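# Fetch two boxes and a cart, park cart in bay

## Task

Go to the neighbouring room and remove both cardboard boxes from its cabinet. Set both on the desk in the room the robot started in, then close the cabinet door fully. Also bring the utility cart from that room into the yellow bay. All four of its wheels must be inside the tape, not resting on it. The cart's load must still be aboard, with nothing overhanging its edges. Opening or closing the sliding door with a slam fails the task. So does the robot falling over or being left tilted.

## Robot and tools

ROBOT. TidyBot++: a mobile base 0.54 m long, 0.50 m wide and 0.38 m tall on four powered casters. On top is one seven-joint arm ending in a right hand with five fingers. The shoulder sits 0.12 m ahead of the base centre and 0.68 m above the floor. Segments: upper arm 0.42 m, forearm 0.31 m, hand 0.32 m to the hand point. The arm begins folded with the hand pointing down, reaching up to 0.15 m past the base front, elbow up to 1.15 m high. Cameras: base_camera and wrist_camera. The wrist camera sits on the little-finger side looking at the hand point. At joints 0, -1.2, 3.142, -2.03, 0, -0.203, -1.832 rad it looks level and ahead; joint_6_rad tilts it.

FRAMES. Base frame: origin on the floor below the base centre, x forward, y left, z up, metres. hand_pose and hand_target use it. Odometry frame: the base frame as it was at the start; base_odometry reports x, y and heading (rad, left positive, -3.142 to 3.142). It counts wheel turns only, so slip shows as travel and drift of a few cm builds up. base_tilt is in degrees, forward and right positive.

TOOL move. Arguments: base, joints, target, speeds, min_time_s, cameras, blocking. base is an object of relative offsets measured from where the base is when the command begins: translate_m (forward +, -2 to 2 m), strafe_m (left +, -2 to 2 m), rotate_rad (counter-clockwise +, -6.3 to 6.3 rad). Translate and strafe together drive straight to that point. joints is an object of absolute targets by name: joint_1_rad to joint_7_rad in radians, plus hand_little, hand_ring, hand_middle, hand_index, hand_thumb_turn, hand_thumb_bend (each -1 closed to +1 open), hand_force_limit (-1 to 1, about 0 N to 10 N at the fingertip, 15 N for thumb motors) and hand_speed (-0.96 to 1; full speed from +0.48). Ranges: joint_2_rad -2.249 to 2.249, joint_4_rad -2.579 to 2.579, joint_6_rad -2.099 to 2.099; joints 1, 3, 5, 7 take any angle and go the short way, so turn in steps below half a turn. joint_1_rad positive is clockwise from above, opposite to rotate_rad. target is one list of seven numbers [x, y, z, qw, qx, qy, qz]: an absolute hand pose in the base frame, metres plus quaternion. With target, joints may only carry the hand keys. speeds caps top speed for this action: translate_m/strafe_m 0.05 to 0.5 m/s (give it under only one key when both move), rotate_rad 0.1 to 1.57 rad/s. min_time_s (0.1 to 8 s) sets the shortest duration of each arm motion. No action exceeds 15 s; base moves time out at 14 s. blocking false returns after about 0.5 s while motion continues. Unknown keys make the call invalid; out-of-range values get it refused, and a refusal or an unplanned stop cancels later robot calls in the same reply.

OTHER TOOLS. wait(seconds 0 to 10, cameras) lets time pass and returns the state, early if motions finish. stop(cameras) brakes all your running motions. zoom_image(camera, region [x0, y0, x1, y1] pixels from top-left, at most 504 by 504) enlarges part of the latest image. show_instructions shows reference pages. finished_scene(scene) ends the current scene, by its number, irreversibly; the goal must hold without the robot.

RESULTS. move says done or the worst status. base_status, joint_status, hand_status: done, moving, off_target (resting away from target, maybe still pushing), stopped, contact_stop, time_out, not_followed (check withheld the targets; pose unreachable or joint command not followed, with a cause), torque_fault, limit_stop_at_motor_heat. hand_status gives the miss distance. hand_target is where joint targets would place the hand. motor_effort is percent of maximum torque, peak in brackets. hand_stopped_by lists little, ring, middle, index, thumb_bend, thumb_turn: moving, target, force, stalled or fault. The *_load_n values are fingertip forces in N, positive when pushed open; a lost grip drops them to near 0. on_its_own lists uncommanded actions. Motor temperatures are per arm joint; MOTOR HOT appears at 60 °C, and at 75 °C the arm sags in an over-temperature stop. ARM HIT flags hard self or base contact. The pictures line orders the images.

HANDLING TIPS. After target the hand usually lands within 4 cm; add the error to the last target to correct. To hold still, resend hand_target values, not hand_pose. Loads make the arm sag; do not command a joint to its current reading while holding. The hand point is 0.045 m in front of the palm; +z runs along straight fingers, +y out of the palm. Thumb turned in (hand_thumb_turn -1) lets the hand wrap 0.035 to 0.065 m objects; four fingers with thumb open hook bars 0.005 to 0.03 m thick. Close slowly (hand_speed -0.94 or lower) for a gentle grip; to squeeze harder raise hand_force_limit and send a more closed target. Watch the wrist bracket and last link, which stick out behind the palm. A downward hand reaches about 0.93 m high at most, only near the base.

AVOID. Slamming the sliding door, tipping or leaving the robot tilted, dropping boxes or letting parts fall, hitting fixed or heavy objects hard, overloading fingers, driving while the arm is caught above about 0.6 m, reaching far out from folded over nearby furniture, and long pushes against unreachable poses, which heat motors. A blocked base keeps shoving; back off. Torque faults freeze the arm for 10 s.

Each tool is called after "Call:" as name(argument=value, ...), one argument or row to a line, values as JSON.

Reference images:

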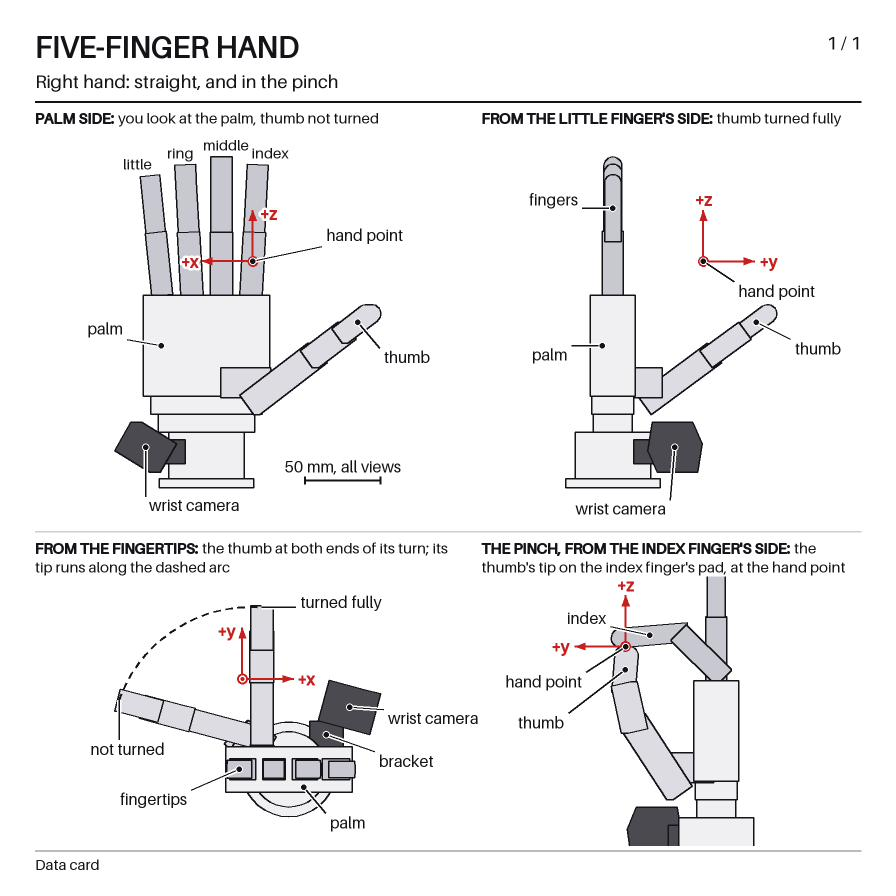

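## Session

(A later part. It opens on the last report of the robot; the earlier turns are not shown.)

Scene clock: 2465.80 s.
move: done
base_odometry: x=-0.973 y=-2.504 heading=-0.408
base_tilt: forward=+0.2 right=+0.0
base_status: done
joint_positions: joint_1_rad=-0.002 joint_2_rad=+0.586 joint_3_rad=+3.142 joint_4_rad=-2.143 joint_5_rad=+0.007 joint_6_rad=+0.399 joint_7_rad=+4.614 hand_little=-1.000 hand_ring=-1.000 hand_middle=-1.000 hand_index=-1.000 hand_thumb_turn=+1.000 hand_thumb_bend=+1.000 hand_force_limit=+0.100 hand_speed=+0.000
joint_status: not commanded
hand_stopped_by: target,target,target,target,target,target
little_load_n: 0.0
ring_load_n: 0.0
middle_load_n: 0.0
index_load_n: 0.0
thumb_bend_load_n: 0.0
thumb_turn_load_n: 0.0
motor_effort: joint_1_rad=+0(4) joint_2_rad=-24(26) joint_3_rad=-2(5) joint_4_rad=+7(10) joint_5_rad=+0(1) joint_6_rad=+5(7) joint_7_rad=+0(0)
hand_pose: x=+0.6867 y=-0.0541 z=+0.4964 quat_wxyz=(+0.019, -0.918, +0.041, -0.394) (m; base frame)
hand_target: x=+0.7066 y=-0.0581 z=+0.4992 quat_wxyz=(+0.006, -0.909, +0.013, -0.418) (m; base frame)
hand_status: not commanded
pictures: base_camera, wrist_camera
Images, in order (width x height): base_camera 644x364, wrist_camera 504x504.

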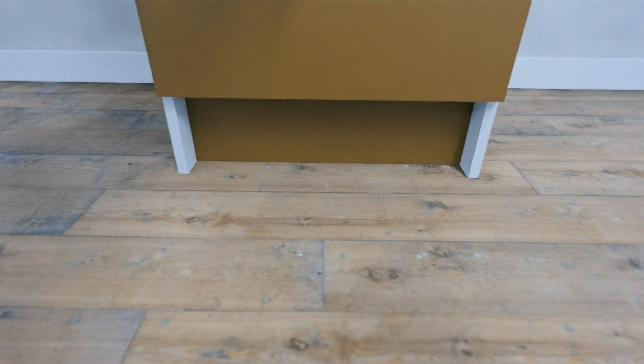

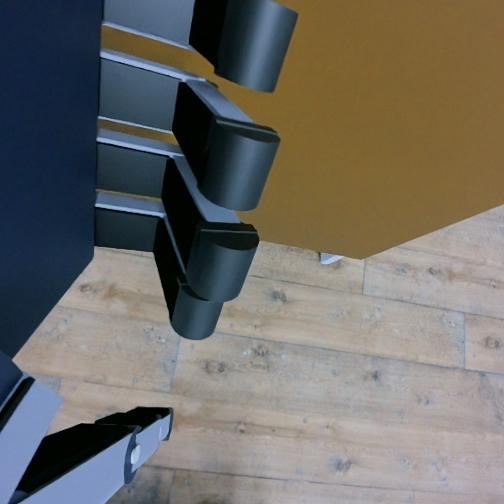

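Call:
move(
  base={"translate_m":0.10},
  speeds={"translate_m":0.05},
)

Call:
move(
  base={"translate_m":0.03},
  speeds={"translate_m":0.05},
  cameras=["base_camera","wrist_camera"],
)

Scene clock: 2481.30 s.
move: done
base_odometry: x=-0.882 y=-2.543 heading=-0.408
base_tilt: forward=+0.2 right=+0.0
base_status: done
joint_positions: joint_1_rad=-0.002 joint_2_rad=+0.598 joint_3_rad=+3.142 joint_4_rad=-2.226 joint_5_rad=+0.007 joint_6_rad=+0.399 joint_7_rad=+4.614 hand_little=-1.001 hand_ring=-1.000 hand_middle=-1.000 hand_index=-1.000 hand_thumb_turn=+1.000 hand_thumb_bend=+1.000 hand_force_limit=+0.100 hand_speed=+0.000
joint_status: not commanded
hand_stopped_by: target,target,target,target,target,target
little_load_n: -5.5
ring_load_n: 0.0
middle_load_n: 0.0
index_load_n: 0.0
thumb_bend_load_n: 0.0
thumb_turn_load_n: 0.0
motor_effort: joint_1_rad=-1(2) joint_2_rad=-27(28) joint_3_rad=-2(3) joint_4_rad=+22(26) joint_5_rad=+2(3) joint_6_rad=+17(19) joint_7_rad=+2(2)
hand_pose: x=+0.6384 y=-0.0542 z=+0.4643 quat_wxyz=(+0.017, -0.936, +0.042, -0.350) (m; base frame)
hand_target: x=+0.7066 y=-0.0581 z=+0.4992 quat_wxyz=(+0.006, -0.909, +0.013, -0.418) (m; base frame)
hand_status: not commanded
pictures: none

Scene clock: 2482.40 s.
move: done
base_odometry: x=-0.855 y=-2.554 heading=-0.408
base_tilt: forward=+0.2 right=+0.0
base_status: done
joint_positions: joint_1_rad=-0.002 joint_2_rad=+0.614 joint_3_rad=+3.142 joint_4_rad=-2.275 joint_5_rad=+0.007 joint_6_rad=+0.399 joint_7_rad=+4.614 hand_little=-1.001 hand_ring=-1.000 hand_middle=-1.000 hand_index=-1.000 hand_thumb_turn=+1.000 hand_thumb_bend=+1.000 hand_force_limit=+0.100 hand_speed=+0.000
joint_status: not commanded
hand_stopped_by: target,target,target,target,target,target
little_load_n: -8.0
ring_load_n: 0.0
middle_load_n: 0.0
index_load_n: 0.0
thumb_bend_load_n: 0.0
thumb_turn_load_n: 0.0
motor_effort: joint_1_rad=-2(2) joint_2_rad=-27(30) joint_3_rad=-2(3) joint_4_rad=+28(33) joint_5_rad=+3(4) joint_6_rad=+22(26) joint_7_rad=+2(3)
hand_pose: x=+0.6068 y=-0.0543 z=+0.4434 quat_wxyz=(+0.016, -0.946, +0.042, -0.320) (m; base frame)
hand_target: x=+0.7066 y=-0.0581 z=+0.4992 quat_wxyz=(+0.006, -0.909, +0.013, -0.418) (m; base frame)
hand_status: not commanded
pictures: base_camera, wrist_camera
Images, in order (width x height): base_camera 644x364, wrist_camera 504x504.

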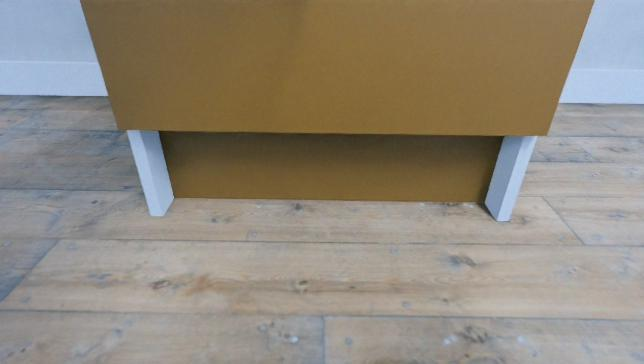

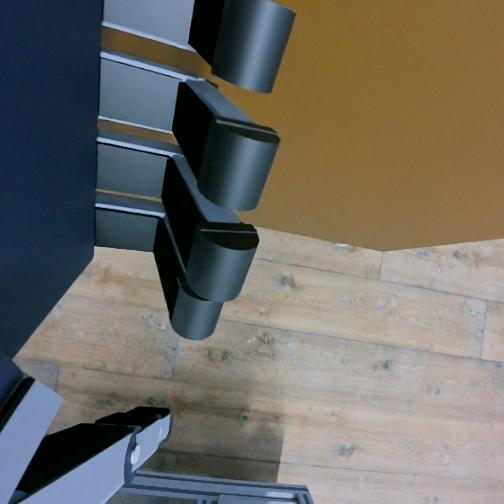

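Call:
move(
  base={"translate_m":-0.28},
  speeds={"translate_m":0.2},
  cameras=["base_camera"],
)

Call:
move(
  joints={"joint_1_rad":0,"joint_2_rad":-1.2,"joint_3_rad":3.142,"joint_4_rad":-2.03,"joint_5_rad":0,"joint_6_rad":-0.35,"joint_7_rad":-1.832,"hand_little":1,"hand_ring":1,"hand_middle":1,"hand_index":1},
  min_time_s=3,
  cameras=["wrist_camera"],
)

Scene clock: 2526.60 s.
move: done
base_odometry: x=-1.112 y=-2.443 heading=-0.408
base_tilt: forward=+0.2 right=+0.0
base_status: done
joint_positions: joint_1_rad=-0.002 joint_2_rad=+0.629 joint_3_rad=+3.142 joint_4_rad=-2.135 joint_5_rad=+0.007 joint_6_rad=+0.435 joint_7_rad=+4.617 hand_little=-1.000 hand_ring=-1.000 hand_middle=-1.000 hand_index=-1.000 hand_thumb_turn=+1.000 hand_thumb_bend=+1.000 hand_force_limit=+0.100 hand_speed=+0.000
joint_status: not commanded
hand_stopped_by: target,target,target,target,target,target
little_load_n: 0.0
ring_load_n: 0.0
middle_load_n: 0.0
index_load_n: 0.0
thumb_bend_load_n: 0.0
thumb_turn_load_n: 0.0
motor_effort: joint_1_rad=+0(2) joint_2_rad=-25(31) joint_3_rad=-2(3) joint_4_rad=+6(27) joint_5_rad=+0(3) joint_6_rad=+5(21) joint_7_rad=+0(2)
hand_pose: x=+0.6920 y=-0.0542 z=+0.4825 quat_wxyz=(+0.019, -0.918, +0.039, -0.395) (m; base frame)
hand_target: x=+0.7066 y=-0.0581 z=+0.4992 quat_wxyz=(+0.006, -0.909, +0.013, -0.418) (m; base frame)
hand_status: not commanded
pictures: base_camera
Images, in order (width x height): base_camera 644x364.

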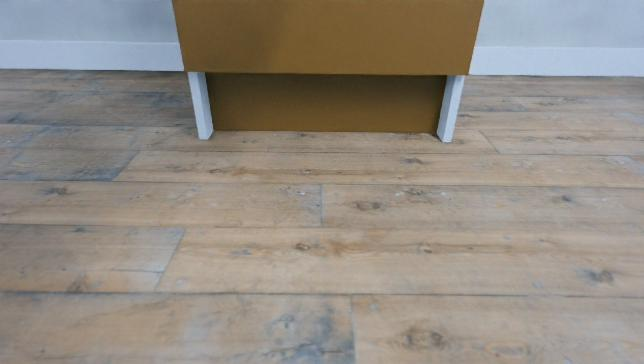

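Scene clock: 2529.90 s.
move: done
base_odometry: x=-1.112 y=-2.443 heading=-0.408
base_tilt: forward=+0.2 right=+0.0
base_status: not commanded
joint_positions: joint_1_rad=-0.002 joint_2_rad=-1.172 joint_3_rad=+3.142 joint_4_rad=-2.055 joint_5_rad=+0.007 joint_6_rad=-0.276 joint_7_rad=+4.522 hand_little=+1.000 hand_ring=+1.000 hand_middle=+1.000 hand_index=+1.000 hand_thumb_turn=+1.000 hand_thumb_bend=+1.000 hand_force_limit=+0.100 hand_speed=+0.000
joint_status: all done
hand_stopped_by: target,target,target,target,target,target
little_load_n: 0.0
ring_load_n: 0.0
middle_load_n: 0.0
index_load_n: 0.0
thumb_bend_load_n: 0.0
thumb_turn_load_n: 0.0
motor_effort: joint_1_rad=+0(1) joint_2_rad=+13(27) joint_3_rad=-1(3) joint_4_rad=+12(16) joint_5_rad=+0(1) joint_6_rad=+7(8) joint_7_rad=+0(1)
hand_pose: x=+0.2860 y=-0.0527 z=+1.1356 quat_wxyz=(+0.077, -0.545, +0.051, -0.833) (m; base frame)
hand_target: x=+0.2739 y=-0.0490 z=+1.1272 quat_wxyz=(+0.108, -0.552, +0.073, -0.824) (m; base frame)
hand_status: not commanded
pictures: wrist_camera
Images, in order (width x height): wrist_camera 504x504.

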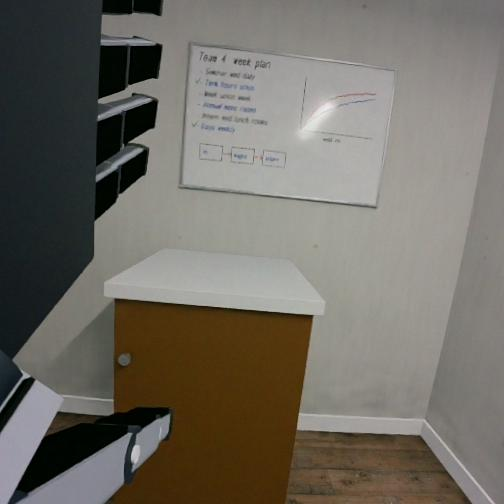

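Call:
move(
  base={"rotate_rad":-0.027},
)

Call:
move(
  base={"strafe_m":-0.50},
  speeds={"strafe_m":0.3},
)

Call:
move(
  base={"rotate_rad":2.6},
  speeds={"rotate_rad":0.8},
  cameras=["base_camera","wrist_camera"],
)

Scene clock: 2545.60 s.
move: done
base_odometry: x=-1.112 y=-2.443 heading=-0.435
base_tilt: forward=+0.2 right=+0.0
base_status: done
joint_positions: joint_1_rad=-0.002 joint_2_rad=-1.172 joint_3_rad=+3.142 joint_4_rad=-2.055 joint_5_rad=+0.007 joint_6_rad=-0.278 joint_7_rad=+4.521 hand_little=+1.000 hand_ring=+1.000 hand_middle=+1.000 hand_index=+1.000 hand_thumb_turn=+1.000 hand_thumb_bend=+1.000 hand_force_limit=+0.100 hand_speed=+0.000
joint_status: not commanded
hand_stopped_by: target,target,target,target,target,target
little_load_n: 0.0
ring_load_n: 0.0
middle_load_n: 0.0
index_load_n: 0.0
thumb_bend_load_n: 0.0
thumb_turn_load_n: 0.0
motor_effort: joint_1_rad=+0(1) joint_2_rad=+14(14) joint_3_rad=-1(2) joint_4_rad=+13(13) joint_5_rad=+0(1) joint_6_rad=+7(7) joint_7_rad=+0(0)
hand_pose: x=+0.2862 y=-0.0527 z=+1.1348 quat_wxyz=(+0.078, -0.546, +0.051, -0.832) (m; base frame)
hand_target: x=+0.2739 y=-0.0490 z=+1.1272 quat_wxyz=(+0.108, -0.552, +0.073, -0.824) (m; base frame)
hand_status: not commanded
pictures: none

Scene clock: 2548.20 s.
move: done
base_odometry: x=-1.323 y=-2.897 heading=-0.435
base_tilt: forward=+0.2 right=+0.0
base_status: done
joint_positions: joint_1_rad=-0.002 joint_2_rad=-1.172 joint_3_rad=+3.142 joint_4_rad=-2.055 joint_5_rad=+0.007 joint_6_rad=-0.279 joint_7_rad=+4.521 hand_little=+1.000 hand_ring=+1.000 hand_middle=+1.000 hand_index=+1.000 hand_thumb_turn=+1.000 hand_thumb_bend=+1.000 hand_force_limit=+0.100 hand_speed=+0.000
joint_status: not commanded
hand_stopped_by: target,target,target,target,target,target
little_load_n: 0.0
ring_load_n: 0.0
middle_load_n: 0.0
index_load_n: 0.0
thumb_bend_load_n: 0.0
thumb_turn_load_n: 0.5
motor_effort: joint_1_rad=+0(1) joint_2_rad=+14(14) joint_3_rad=-1(2) joint_4_rad=+13(13) joint_5_rad=+1(1) joint_6_rad=+7(7) joint_7_rad=+0(0)
hand_pose: x=+0.2861 y=-0.0527 z=+1.1349 quat_wxyz=(+0.078, -0.546, +0.051, -0.832) (m; base frame)
hand_target: x=+0.2739 y=-0.0490 z=+1.1272 quat_wxyz=(+0.108, -0.552, +0.073, -0.824) (m; base frame)
hand_status: not commanded
pictures: none

Scene clock: 2552.27 s.
move: done
base_odometry: x=-1.323 y=-2.897 heading=+2.164
base_tilt: forward=+0.2 right=+0.0
base_status: done
joint_positions: joint_1_rad=-0.002 joint_2_rad=-1.172 joint_3_rad=+3.142 joint_4_rad=-2.055 joint_5_rad=+0.007 joint_6_rad=-0.279 joint_7_rad=+4.521 hand_little=+1.000 hand_ring=+1.000 hand_middle=+1.000 hand_index=+1.000 hand_thumb_turn=+1.000 hand_thumb_bend=+1.000 hand_force_limit=+0.100 hand_speed=+0.000
joint_status: not commanded
hand_stopped_by: target,target,target,target,target,target
little_load_n: 0.0
ring_load_n: -0.5
middle_load_n: 0.0
index_load_n: 0.0
thumb_bend_load_n: 0.0
thumb_turn_load_n: 0.0
motor_effort: joint_1_rad=+0(1) joint_2_rad=+14(15) joint_3_rad=-1(1) joint_4_rad=+12(13) joint_5_rad=+0(1) joint_6_rad=+7(7) joint_7_rad=+0(0)
hand_pose: x=+0.2860 y=-0.0527 z=+1.1349 quat_wxyz=(+0.078, -0.546, +0.051, -0.832) (m; base frame)
hand_target: x=+0.2739 y=-0.0490 z=+1.1272 quat_wxyz=(+0.108, -0.552, +0.073, -0.824) (m; base frame)
hand_status: not commanded
pictures: base_camera, wrist_camera
Images, in order (width x height): base_camera 644x364, wrist_camera 504x504.

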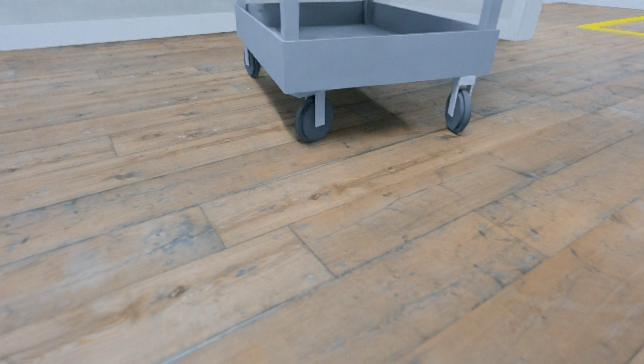

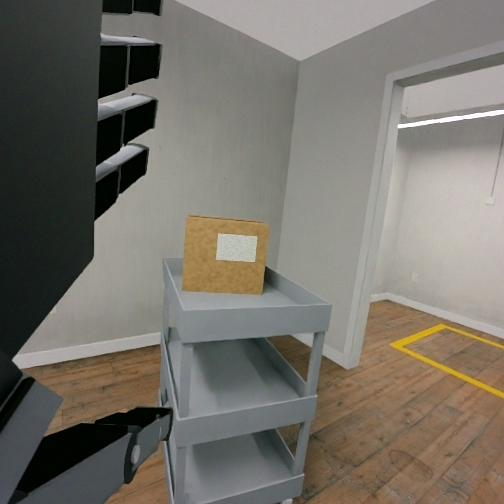

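Call:
move(
  base={"rotate_rad":0.543},
  speeds={"rotate_rad":0.6},
  cameras=["base_camera"],
)

Call:
move(
  base={"translate_m":1.16},
  speeds={"translate_m":0.3},
  cameras=["base_camera"],
)

Scene clock: 2585.23 s.
move: done
base_odometry: x=-1.323 y=-2.897 heading=+2.707
base_tilt: forward=+0.2 right=+0.0
base_status: done
joint_positions: joint_1_rad=-0.002 joint_2_rad=-1.172 joint_3_rad=+3.142 joint_4_rad=-2.055 joint_5_rad=+0.007 joint_6_rad=-0.279 joint_7_rad=+4.521 hand_little=+1.000 hand_ring=+1.000 hand_middle=+1.000 hand_index=+1.000 hand_thumb_turn=+1.000 hand_thumb_bend=+1.000 hand_force_limit=+0.100 hand_speed=+0.000
joint_status: not commanded
hand_stopped_by: target,target,target,target,target,target
little_load_n: 0.0
ring_load_n: 0.0
middle_load_n: 0.0
index_load_n: 0.0
thumb_bend_load_n: 0.0
thumb_turn_load_n: 0.0
motor_effort: joint_1_rad=-1(1) joint_2_rad=+13(15) joint_3_rad=-1(1) joint_4_rad=+12(13) joint_5_rad=+0(1) joint_6_rad=+7(7) joint_7_rad=+0(0)
hand_pose: x=+0.2860 y=-0.0527 z=+1.1349 quat_wxyz=(+0.078, -0.546, +0.051, -0.832) (m; base frame)
hand_target: x=+0.2739 y=-0.0490 z=+1.1272 quat_wxyz=(+0.108, -0.552, +0.073, -0.824) (m; base frame)
hand_status: not commanded
pictures: base_camera
Images, in order (width x height): base_camera 644x364.

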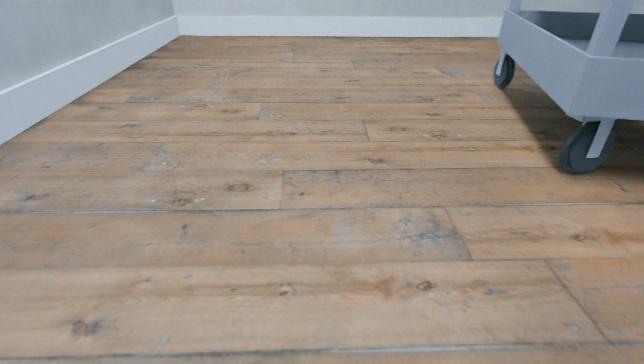

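Scene clock: 2590.03 s.
move: done
base_odometry: x=-2.375 y=-2.408 heading=+2.708
base_tilt: forward=+0.2 right=+0.0
base_status: done
joint_positions: joint_1_rad=-0.002 joint_2_rad=-1.176 joint_3_rad=+3.142 joint_4_rad=-2.051 joint_5_rad=+0.007 joint_6_rad=-0.281 joint_7_rad=+4.521 hand_little=+1.000 hand_ring=+1.000 hand_middle=+1.000 hand_index=+1.000 hand_thumb_turn=+1.000 hand_thumb_bend=+1.000 hand_force_limit=+0.100 hand_speed=+0.000
joint_status: not commanded
hand_stopped_by: target,target,target,target,target,target
little_load_n: 0.0
ring_load_n: 0.0
middle_load_n: 0.0
index_load_n: 0.0
thumb_bend_load_n: 0.0
thumb_turn_load_n: 0.0
motor_effort: joint_1_rad=+0(1) joint_2_rad=+13(16) joint_3_rad=-1(1) joint_4_rad=+12(14) joint_5_rad=+0(1) joint_6_rad=+7(7) joint_7_rad=+0(0)
hand_pose: x=+0.2837 y=-0.0527 z=+1.1367 quat_wxyz=(+0.078, -0.544, +0.051, -0.834) (m; base frame)
hand_target: x=+0.2739 y=-0.0490 z=+1.1272 quat_wxyz=(+0.108, -0.552, +0.073, -0.824) (m; base frame)
hand_status: not commanded
pictures: base_camera
Images, in order (width x height): base_camera 644x364.

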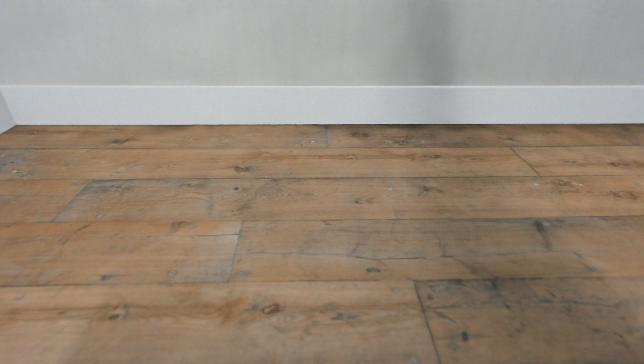

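Call:
move(
  base={"rotate_rad":-1.571},
  speeds={"rotate_rad":0.6},
  cameras=["base_camera","wrist_camera"],
)

Scene clock: 2623.23 s.
move: done
base_odometry: x=-2.375 y=-2.408 heading=+1.137
base_tilt: forward=+0.2 right=+0.0
base_status: done
joint_positions: joint_1_rad=-0.002 joint_2_rad=-1.176 joint_3_rad=+3.142 joint_4_rad=-2.051 joint_5_rad=+0.007 joint_6_rad=-0.281 joint_7_rad=+4.521 hand_little=+1.000 hand_ring=+1.000 hand_middle=+1.000 hand_index=+1.000 hand_thumb_turn=+1.000 hand_thumb_bend=+1.000 hand_force_limit=+0.100 hand_speed=+0.000
joint_status: not commanded
hand_stopped_by: target,target,target,target,target,target
little_load_n: 0.0
ring_load_n: 0.0
middle_load_n: 0.0
index_load_n: 0.0
thumb_bend_load_n: 0.0
thumb_turn_load_n: -0.5
motor_effort: joint_1_rad=+0(1) joint_2_rad=+13(15) joint_3_rad=-1(1) joint_4_rad=+12(13) joint_5_rad=+0(1) joint_6_rad=+7(7) joint_7_rad=+0(0)
hand_pose: x=+0.2837 y=-0.0527 z=+1.1367 quat_wxyz=(+0.078, -0.544, +0.051, -0.834) (m; base frame)
hand_target: x=+0.2739 y=-0.0490 z=+1.1272 quat_wxyz=(+0.108, -0.552, +0.073, -0.824) (m; base frame)
hand_status: not commanded
pictures: base_camera, wrist_camera
Images, in order (width x height): base_camera 644x364, wrist_camera 504x504.

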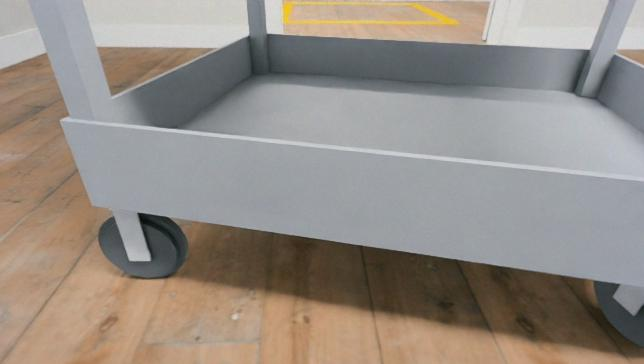

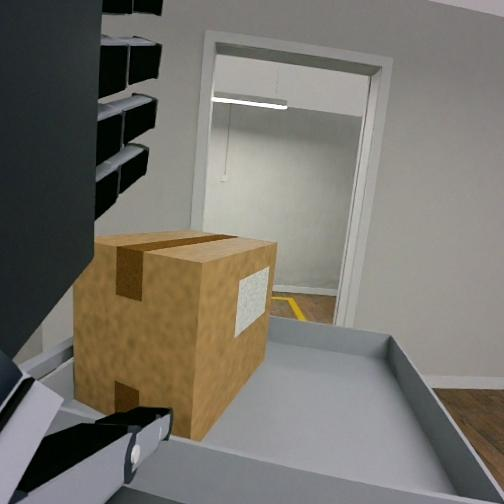

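Call:
move(
  base={"rotate_rad":-0.206},
  speeds={"rotate_rad":0.3},
  cameras=["base_camera"],
)

Call:
move(
  base={"translate_m":0.15},
  speeds={"translate_m":0.1},
  cameras=["base_camera","wrist_camera"],
)

Scene clock: 2642.70 s.
move: done
base_odometry: x=-2.375 y=-2.408 heading=+0.932
base_tilt: forward=+0.1 right=+0.0
base_status: done
joint_positions: joint_1_rad=-0.002 joint_2_rad=-1.176 joint_3_rad=+3.142 joint_4_rad=-2.051 joint_5_rad=+0.007 joint_6_rad=-0.281 joint_7_rad=+4.521 hand_little=+1.000 hand_ring=+1.000 hand_middle=+1.000 hand_index=+1.000 hand_thumb_turn=+1.000 hand_thumb_bend=+1.000 hand_force_limit=+0.100 hand_speed=+0.000
joint_status: not commanded
hand_stopped_by: target,target,target,target,target,target
little_load_n: 0.0
ring_load_n: 0.0
middle_load_n: 0.0
index_load_n: 0.0
thumb_bend_load_n: 0.0
thumb_turn_load_n: 0.0
motor_effort: joint_1_rad=+0(1) joint_2_rad=+13(14) joint_3_rad=-1(1) joint_4_rad=+12(13) joint_5_rad=+0(1) joint_6_rad=+7(7) joint_7_rad=+0(0)
hand_pose: x=+0.2837 y=-0.0527 z=+1.1367 quat_wxyz=(+0.078, -0.544, +0.051, -0.834) (m; base frame)
hand_target: x=+0.2739 y=-0.0490 z=+1.1272 quat_wxyz=(+0.108, -0.552, +0.073, -0.824) (m; base frame)
hand_status: not commanded
pictures: base_camera
Images, in order (width x height): base_camera 644x364.

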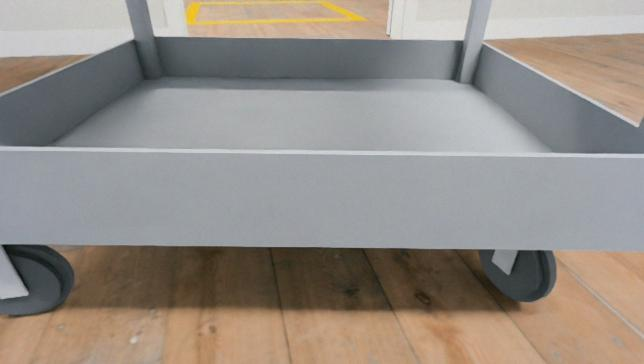

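Scene clock: 2644.77 s.
move: done
base_odometry: x=-2.285 y=-2.288 heading=+0.931
base_tilt: forward=+0.2 right=+0.0
base_status: done
joint_positions: joint_1_rad=-0.002 joint_2_rad=-1.178 joint_3_rad=+3.142 joint_4_rad=-2.050 joint_5_rad=+0.007 joint_6_rad=-0.281 joint_7_rad=+4.521 hand_little=+1.000 hand_ring=+1.000 hand_middle=+1.000 hand_index=+1.000 hand_thumb_turn=+1.000 hand_thumb_bend=+1.000 hand_force_limit=+0.100 hand_speed=+0.000
joint_status: not commanded
hand_stopped_by: target,target,target,target,target,target
little_load_n: 0.0
ring_load_n: 0.0
middle_load_n: 0.0
index_load_n: 0.0
thumb_bend_load_n: 0.0
thumb_turn_load_n: 0.0
motor_effort: joint_1_rad=+0(1) joint_2_rad=+13(17) joint_3_rad=-1(1) joint_4_rad=+13(14) joint_5_rad=+0(1) joint_6_rad=+7(7) joint_7_rad=+0(0)
hand_pose: x=+0.2821 y=-0.0527 z=+1.1377 quat_wxyz=(+0.078, -0.543, +0.051, -0.835) (m; base frame)
hand_target: x=+0.2739 y=-0.0490 z=+1.1272 quat_wxyz=(+0.108, -0.552, +0.073, -0.824) (m; base frame)
hand_status: not commanded
pictures: base_camera, wrist_camera
Images, in order (width x height): base_camera 644x364, wrist_camera 504x504.

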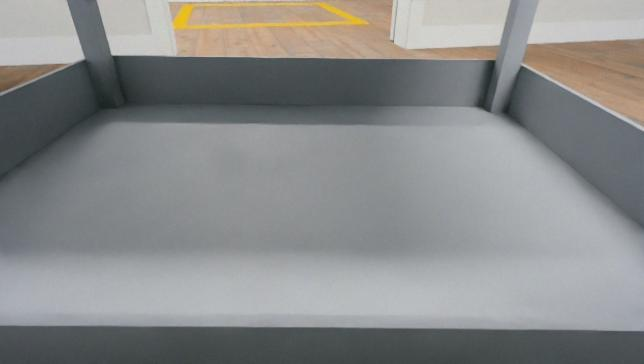

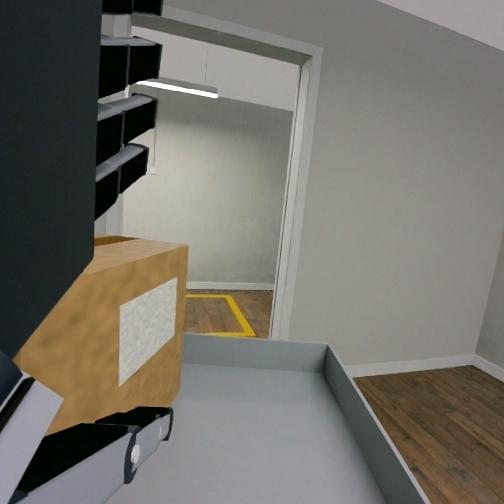

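Call:
move(
  base={"translate_m":0.25},
  speeds={"translate_m":0.08},
  cameras=["base_camera","wrist_camera"],
)

Scene clock: 2673.27 s.
move: done
base_odometry: x=-2.136 y=-2.087 heading=+0.931
base_tilt: forward=+0.2 right=+0.0
base_status: done
joint_positions: joint_1_rad=-0.002 joint_2_rad=-1.180 joint_3_rad=+3.142 joint_4_rad=-2.049 joint_5_rad=+0.007 joint_6_rad=-0.282 joint_7_rad=+4.521 hand_little=+1.000 hand_ring=+1.000 hand_middle=+1.000 hand_index=+1.000 hand_thumb_turn=+1.000 hand_thumb_bend=+1.000 hand_force_limit=+0.100 hand_speed=+0.000
joint_status: not commanded
hand_stopped_by: target,target,target,target,target,target
little_load_n: 0.0
ring_load_n: 0.0
middle_load_n: 0.0
index_load_n: 0.0
thumb_bend_load_n: 0.0
thumb_turn_load_n: 0.0
motor_effort: joint_1_rad=+0(1) joint_2_rad=+14(16) joint_3_rad=-1(2) joint_4_rad=+13(13) joint_5_rad=+0(1) joint_6_rad=+6(7) joint_7_rad=+0(0)
hand_pose: x=+0.2811 y=-0.0527 z=+1.1384 quat_wxyz=(+0.078, -0.542, +0.051, -0.835) (m; base frame)
hand_target: x=+0.2739 y=-0.0490 z=+1.1272 quat_wxyz=(+0.108, -0.552, +0.073, -0.824) (m; base frame)
hand_status: not commanded
pictures: base_camera, wrist_camera
Images, in order (width x height): base_camera 644x364, wrist_camera 504x504.

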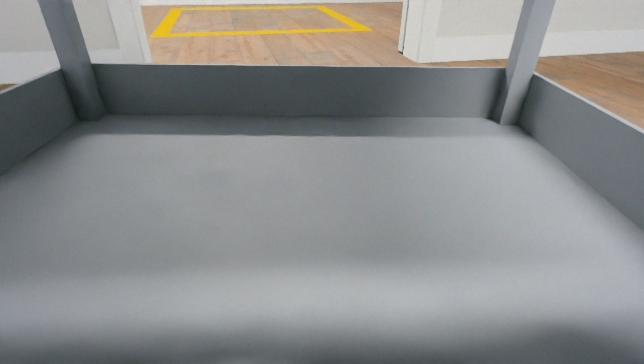

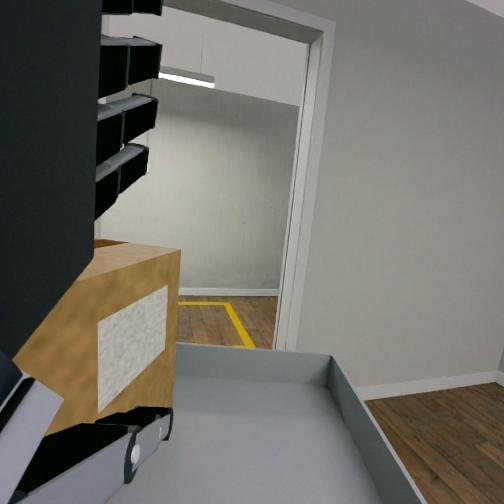

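Call:
move(
  base={"translate_m":0.3},
  speeds={"translate_m":0.1},
  cameras=["base_camera","wrist_camera"],
)

Scene clock: 2681.57 s.
move: done
base_odometry: x=-1.957 y=-1.847 heading=+0.930
base_tilt: forward=+0.2 right=+0.0
base_status: done
joint_positions: joint_1_rad=-0.002 joint_2_rad=-1.182 joint_3_rad=+3.142 joint_4_rad=-2.048 joint_5_rad=+0.007 joint_6_rad=-0.283 joint_7_rad=+4.521 hand_little=+1.000 hand_ring=+1.000 hand_middle=+1.000 hand_index=+1.000 hand_thumb_turn=+1.000 hand_thumb_bend=+1.000 hand_force_limit=+0.100 hand_speed=+0.000
joint_status: not commanded
hand_stopped_by: target,target,target,target,target,target
little_load_n: 0.0
ring_load_n: 0.0
middle_load_n: 0.0
index_load_n: 0.0
thumb_bend_load_n: 0.0
thumb_turn_load_n: 0.0
motor_effort: joint_1_rad=+0(1) joint_2_rad=+13(17) joint_3_rad=-1(2) joint_4_rad=+12(14) joint_5_rad=+0(1) joint_6_rad=+7(8) joint_7_rad=+0(0)
hand_pose: x=+0.2800 y=-0.0527 z=+1.1391 quat_wxyz=(+0.078, -0.541, +0.051, -0.836) (m; base frame)
hand_target: x=+0.2739 y=-0.0490 z=+1.1272 quat_wxyz=(+0.108, -0.552, +0.073, -0.824) (m; base frame)
hand_status: not commanded
pictures: base_camera, wrist_camera
Images, in order (width x height): base_camera 644x364, wrist_camera 504x504.

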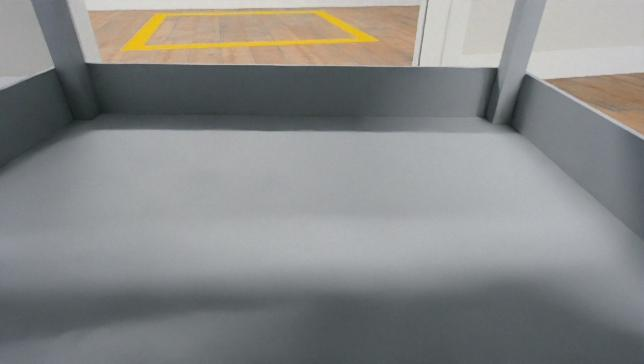

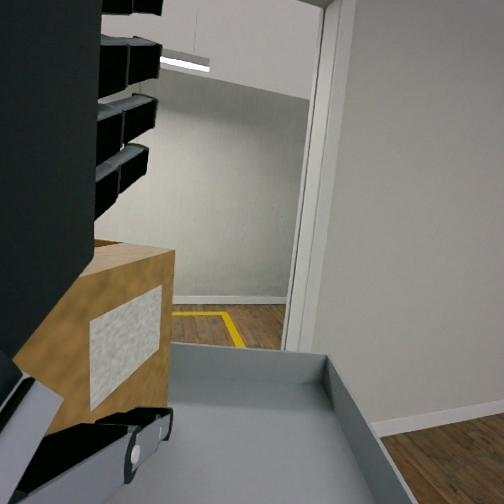

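Call:
move(
  joints={"joint_1_rad":-0.5},
  cameras=["wrist_camera"],
)

Scene clock: 2705.20 s.
move: done
base_odometry: x=-1.957 y=-1.847 heading=+0.930
base_tilt: forward=+0.2 right=+0.0
base_status: not commanded
joint_positions: joint_1_rad=-0.483 joint_2_rad=-1.182 joint_3_rad=+3.142 joint_4_rad=-2.048 joint_5_rad=+0.007 joint_6_rad=-0.283 joint_7_rad=+4.521 hand_little=+1.000 hand_ring=+1.000 hand_middle=+1.000 hand_index=+1.000 hand_thumb_turn=+1.000 hand_thumb_bend=+1.000 hand_force_limit=+0.100 hand_speed=+0.000
joint_status: all done
hand_stopped_by: target,target,target,target,target,target
little_load_n: 0.0
ring_load_n: 0.0
middle_load_n: 0.0
index_load_n: 0.0
thumb_bend_load_n: 0.0
thumb_turn_load_n: 0.0
motor_effort: joint_1_rad=+0(2) joint_2_rad=+14(14) joint_3_rad=-1(1) joint_4_rad=+12(13) joint_5_rad=+0(1) joint_6_rad=+7(7) joint_7_rad=+0(0)
hand_pose: x=+0.2861 y=+0.0278 z=+1.1391 quat_wxyz=(+0.275, -0.538, -0.080, -0.793) (m; base frame)
hand_target: x=+0.2784 y=+0.0312 z=+1.1272 quat_wxyz=(+0.309, -0.552, -0.066, -0.771) (m; base frame)
hand_status: not commanded
pictures: wrist_camera
Images, in order (width x height): wrist_camera 504x504.

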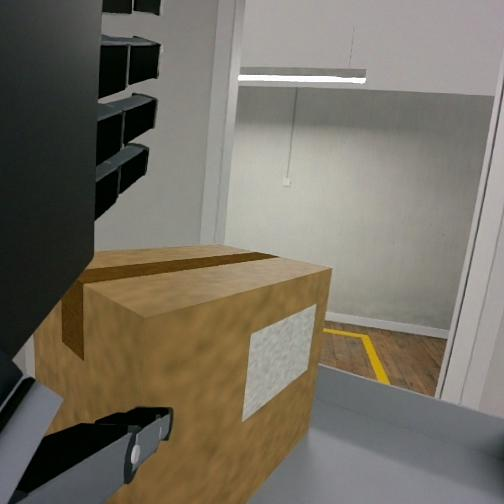

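Call:
zoom_image(
  camera="wrist_camera",
  region=[180, 60, 380, 260],
)

Call:
zoom_image(
  camera="wrist_camera",
  region=[384, 200, 504, 420],
)

Scaled by 2.520 from the camera's 504x504 image, which has a finer 720x720 frame.

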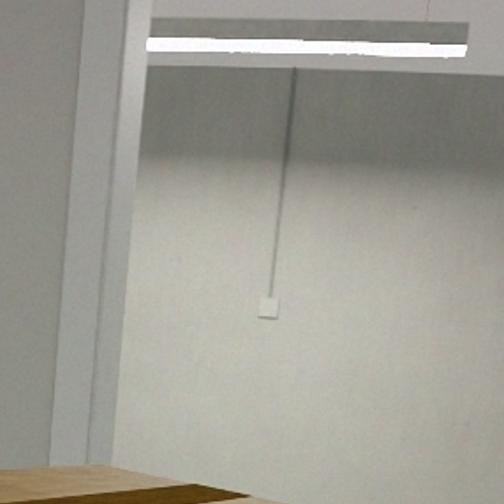

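Scaled by 2.291 from the camera's 504x504 image, which has a finer 720x720 frame.

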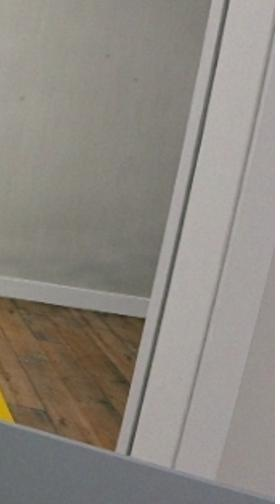

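Call:
move(
  base={"translate_m":0.33},
  speeds={"translate_m":0.1},
  cameras=["base_camera","wrist_camera"],
)

Call:
move(
  base={"translate_m":0.2,"strafe_m":-0.08,"rotate_rad":0.206},
  speeds={"translate_m":0.08,"rotate_rad":0.1},
  cameras=["base_camera","wrist_camera"],
)

Scene clock: 2767.97 s.
move: done
base_odometry: x=-1.760 y=-1.582 heading=+0.929
base_tilt: forward=+0.2 right=+0.0
base_status: done
joint_positions: joint_1_rad=-0.485 joint_2_rad=-1.182 joint_3_rad=+3.142 joint_4_rad=-2.048 joint_5_rad=+0.007 joint_6_rad=-0.283 joint_7_rad=+4.521 hand_little=+1.000 hand_ring=+1.000 hand_middle=+1.000 hand_index=+1.000 hand_thumb_turn=+1.000 hand_thumb_bend=+1.000 hand_force_limit=+0.100 hand_speed=+0.000
joint_status: not commanded
hand_stopped_by: target,target,target,target,target,target
little_load_n: 0.0
ring_load_n: 0.0
middle_load_n: 0.0
index_load_n: 0.0
thumb_bend_load_n: 0.0
thumb_turn_load_n: 0.0
motor_effort: joint_1_rad=-1(1) joint_2_rad=+13(16) joint_3_rad=-1(2) joint_4_rad=+12(13) joint_5_rad=+0(1) joint_6_rad=+7(7) joint_7_rad=+0(0)
hand_pose: x=+0.2858 y=+0.0280 z=+1.1393 quat_wxyz=(+0.276, -0.537, -0.080, -0.793) (m; base frame)
hand_target: x=+0.2784 y=+0.0312 z=+1.1272 quat_wxyz=(+0.309, -0.552, -0.066, -0.771) (m; base frame)
hand_status: not commanded
pictures: base_camera, wrist_camera
Images, in order (width x height): base_camera 644x364, wrist_camera 504x504.

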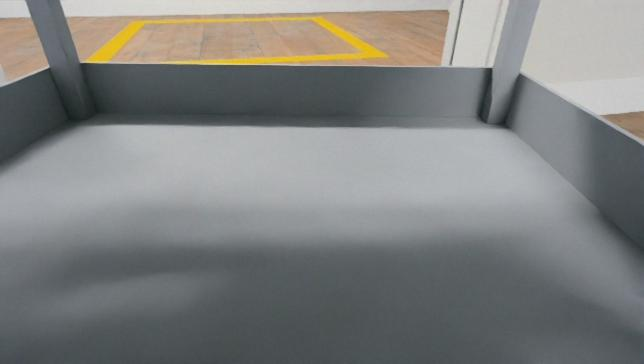

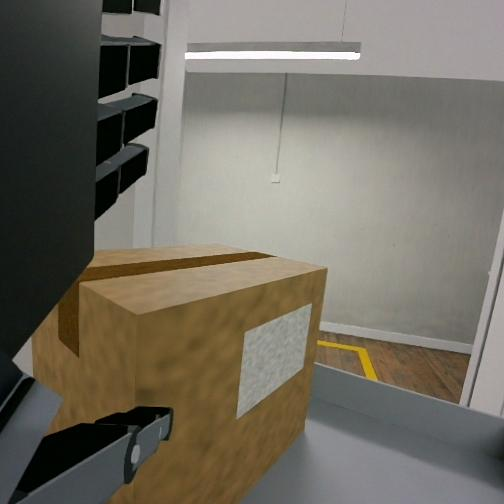

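Scene clock: 2771.20 s.
move: done
base_odometry: x=-1.576 y=-1.470 heading=+1.136
base_tilt: forward=+0.2 right=+0.0
base_status: done
joint_positions: joint_1_rad=-0.489 joint_2_rad=-1.182 joint_3_rad=+3.142 joint_4_rad=-2.048 joint_5_rad=+0.007 joint_6_rad=-0.283 joint_7_rad=+4.521 hand_little=+1.000 hand_ring=+1.000 hand_middle=+1.000 hand_index=+1.000 hand_thumb_turn=+1.000 hand_thumb_bend=+1.000 hand_force_limit=+0.100 hand_speed=+0.000
joint_status: not commanded
hand_stopped_by: target,target,target,target,target,target
little_load_n: 0.0
ring_load_n: 0.0
middle_load_n: 0.0
index_load_n: 0.0
thumb_bend_load_n: 0.0
thumb_turn_load_n: 0.0
motor_effort: joint_1_rad=+0(2) joint_2_rad=+13(16) joint_3_rad=-1(2) joint_4_rad=+12(13) joint_5_rad=+0(1) joint_6_rad=+7(7) joint_7_rad=+0(0)
hand_pose: x=+0.2857 y=+0.0286 z=+1.1393 quat_wxyz=(+0.277, -0.537, -0.081, -0.793) (m; base frame)
hand_target: x=+0.2784 y=+0.0312 z=+1.1272 quat_wxyz=(+0.309, -0.552, -0.066, -0.771) (m; base frame)
hand_status: not commanded
pictures: base_camera, wrist_camera
Images, in order (width x height): base_camera 644x364, wrist_camera 504x504.

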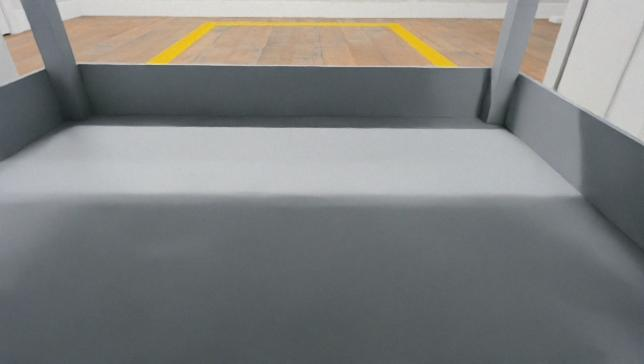

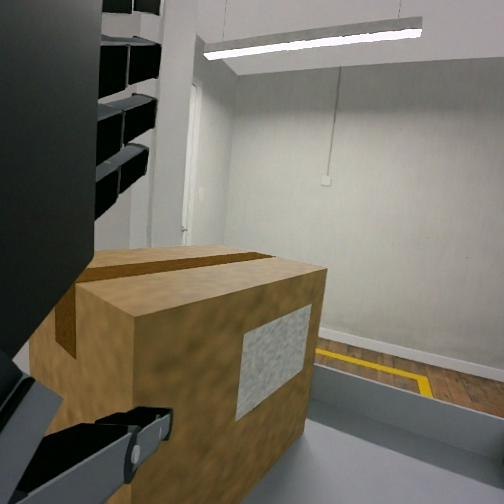

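Call:
move(
  joints={"joint_1_rad":-1.0},
  cameras=["wrist_camera"],
)

Call:
move(
  joints={"joint_1_rad":0.0},
  cameras=["wrist_camera"],
)

Scene clock: 2781.53 s.
move: done
base_odometry: x=-1.576 y=-1.470 heading=+1.136
base_tilt: forward=+0.2 right=+0.0
base_status: not commanded
joint_positions: joint_1_rad=-0.983 joint_2_rad=-1.182 joint_3_rad=+3.142 joint_4_rad=-2.048 joint_5_rad=+0.007 joint_6_rad=-0.283 joint_7_rad=+4.521 hand_little=+1.000 hand_ring=+1.000 hand_middle=+1.000 hand_index=+1.000 hand_thumb_turn=+1.000 hand_thumb_bend=+1.000 hand_force_limit=+0.100 hand_speed=+0.000
joint_status: all done
hand_stopped_by: target,target,target,target,target,target
little_load_n: 0.0
ring_load_n: 0.0
middle_load_n: 0.0
index_load_n: 0.0
thumb_bend_load_n: 0.0
thumb_turn_load_n: 0.0
motor_effort: joint_1_rad=+0(1) joint_2_rad=+14(15) joint_3_rad=-1(1) joint_4_rad=+13(13) joint_5_rad=+0(1) joint_6_rad=+7(7) joint_7_rad=+0(0)
hand_pose: x=+0.2522 y=+0.1042 z=+1.1393 quat_wxyz=(+0.463, -0.501, -0.210, -0.701) (m; base frame)
hand_target: x=+0.2439 y=+0.1038 z=+1.1272 quat_wxyz=(+0.490, -0.519, -0.201, -0.671) (m; base frame)
hand_status: not commanded
pictures: wrist_camera
Images, in order (width x height): wrist_camera 504x504.

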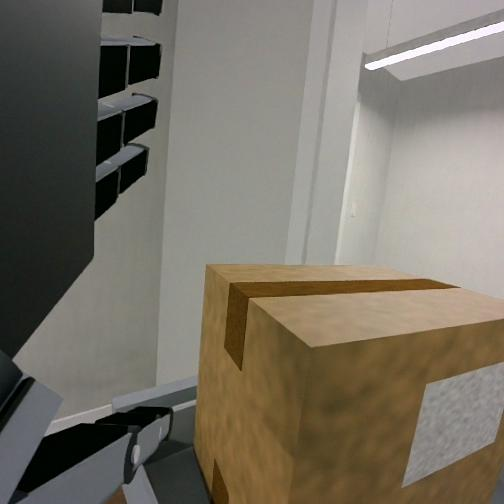

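Scene clock: 2783.83 s.
move: done
base_odometry: x=-1.576 y=-1.470 heading=+1.136
base_tilt: forward=+0.2 right=+0.0
base_status: not commanded
joint_positions: joint_1_rad=-0.017 joint_2_rad=-1.182 joint_3_rad=+3.142 joint_4_rad=-2.048 joint_5_rad=+0.007 joint_6_rad=-0.283 joint_7_rad=+4.521 hand_little=+1.000 hand_ring=+1.000 hand_middle=+1.000 hand_index=+1.000 hand_thumb_turn=+1.000 hand_thumb_bend=+1.000 hand_force_limit=+0.100 hand_speed=+0.000
joint_status: all done
hand_stopped_by: target,target,target,target,target,target
little_load_n: 0.0
ring_load_n: 0.0
middle_load_n: 0.0
index_load_n: 0.0
thumb_bend_load_n: 0.0
thumb_turn_load_n: 0.0
motor_effort: joint_1_rad=+0(2) joint_2_rad=+14(15) joint_3_rad=-1(1) joint_4_rad=+13(13) joint_5_rad=+0(1) joint_6_rad=+7(7) joint_7_rad=+0(0)
hand_pose: x=+0.2804 y=-0.0503 z=+1.1393 quat_wxyz=(+0.084, -0.541, +0.047, -0.835) (m; base frame)
hand_target: x=+0.2739 y=-0.0490 z=+1.1272 quat_wxyz=(+0.108, -0.552, +0.073, -0.824) (m; base frame)
hand_status: not commanded
pictures: wrist_camera
Images, in order (width x height): wrist_camera 504x504.

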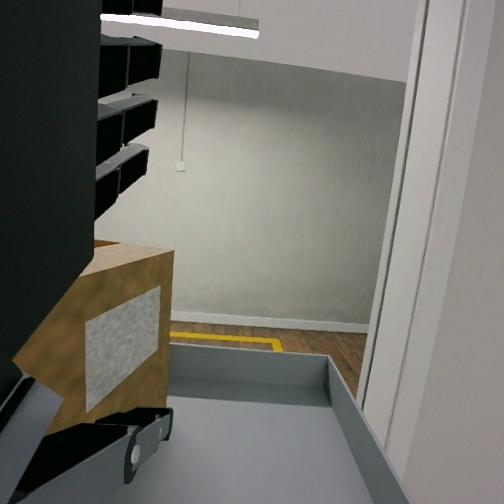

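Call:
move(
  base={"translate_m":0.4},
  speeds={"translate_m":0.12},
  cameras=["base_camera","wrist_camera"],
)

Scene clock: 2824.23 s.
move: done
base_odometry: x=-1.407 y=-1.107 heading=+1.136
base_tilt: forward=+0.2 right=-0.1
base_status: done
joint_positions: joint_1_rad=-0.017 joint_2_rad=-1.183 joint_3_rad=+3.142 joint_4_rad=-2.047 joint_5_rad=+0.007 joint_6_rad=-0.283 joint_7_rad=+4.521 hand_little=+1.000 hand_ring=+1.000 hand_middle=+1.000 hand_index=+1.000 hand_thumb_turn=+1.000 hand_thumb_bend=+1.000 hand_force_limit=+0.100 hand_speed=+0.000
joint_status: not commanded
hand_stopped_by: target,target,target,target,target,target
little_load_n: 0.0
ring_load_n: 0.0
middle_load_n: 0.0
index_load_n: 0.0
thumb_bend_load_n: 0.0
thumb_turn_load_n: 0.0
motor_effort: joint_1_rad=+0(1) joint_2_rad=+13(16) joint_3_rad=-1(1) joint_4_rad=+12(13) joint_5_rad=+0(1) joint_6_rad=+7(7) joint_7_rad=+0(0)
hand_pose: x=+0.2801 y=-0.0504 z=+1.1395 quat_wxyz=(+0.084, -0.541, +0.047, -0.836) (m; base frame)
hand_target: x=+0.2739 y=-0.0490 z=+1.1272 quat_wxyz=(+0.108, -0.552, +0.073, -0.824) (m; base frame)
hand_status: not commanded
pictures: base_camera, wrist_camera
Images, in order (width x height): base_camera 644x364, wrist_camera 504x504.

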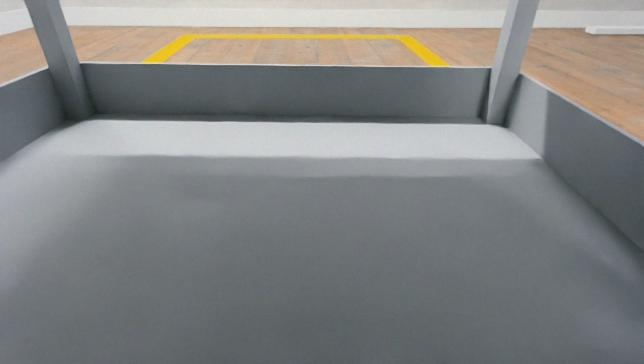

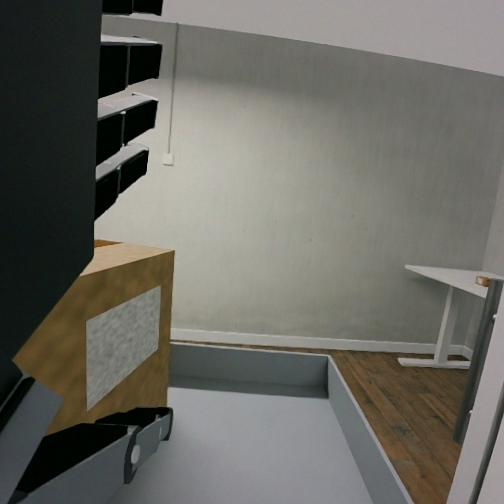

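Call:
move(
  base={"translate_m":0.4},
  speeds={"translate_m":0.12},
  cameras=["base_camera","wrist_camera"],
)

Scene clock: 2832.03 s.
move: done
base_odometry: x=-1.239 y=-0.744 heading=+1.136
base_tilt: forward=+0.2 right=+0.0
base_status: done
joint_positions: joint_1_rad=-0.016 joint_2_rad=-1.183 joint_3_rad=+3.142 joint_4_rad=-2.047 joint_5_rad=+0.007 joint_6_rad=-0.284 joint_7_rad=+4.521 hand_little=+1.000 hand_ring=+1.000 hand_middle=+1.000 hand_index=+1.000 hand_thumb_turn=+1.000 hand_thumb_bend=+1.000 hand_force_limit=+0.100 hand_speed=+0.000
joint_status: not commanded
hand_stopped_by: target,target,target,target,target,target
little_load_n: 0.0
ring_load_n: 0.0
middle_load_n: 0.0
index_load_n: -0.5
thumb_bend_load_n: 0.0
thumb_turn_load_n: 0.0
motor_effort: joint_1_rad=+0(1) joint_2_rad=+13(18) joint_3_rad=-1(2) joint_4_rad=+12(14) joint_5_rad=+0(1) joint_6_rad=+7(7) joint_7_rad=+0(0)
hand_pose: x=+0.2797 y=-0.0504 z=+1.1398 quat_wxyz=(+0.084, -0.540, +0.047, -0.836) (m; base frame)
hand_target: x=+0.2739 y=-0.0490 z=+1.1272 quat_wxyz=(+0.108, -0.552, +0.073, -0.824) (m; base frame)
hand_status: not commanded
pictures: base_camera, wrist_camera
Images, in order (width x height): base_camera 644x364, wrist_camera 504x504.

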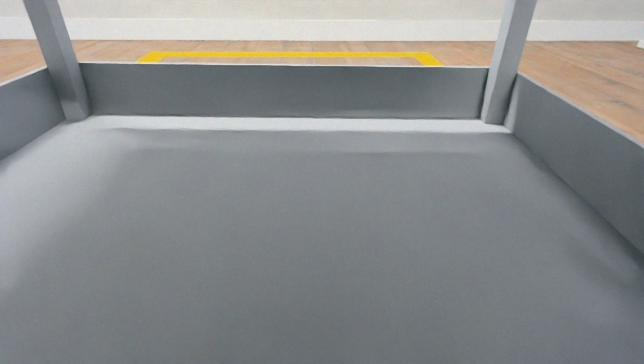

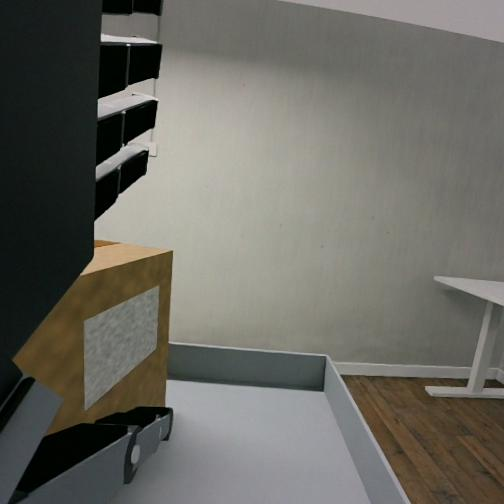

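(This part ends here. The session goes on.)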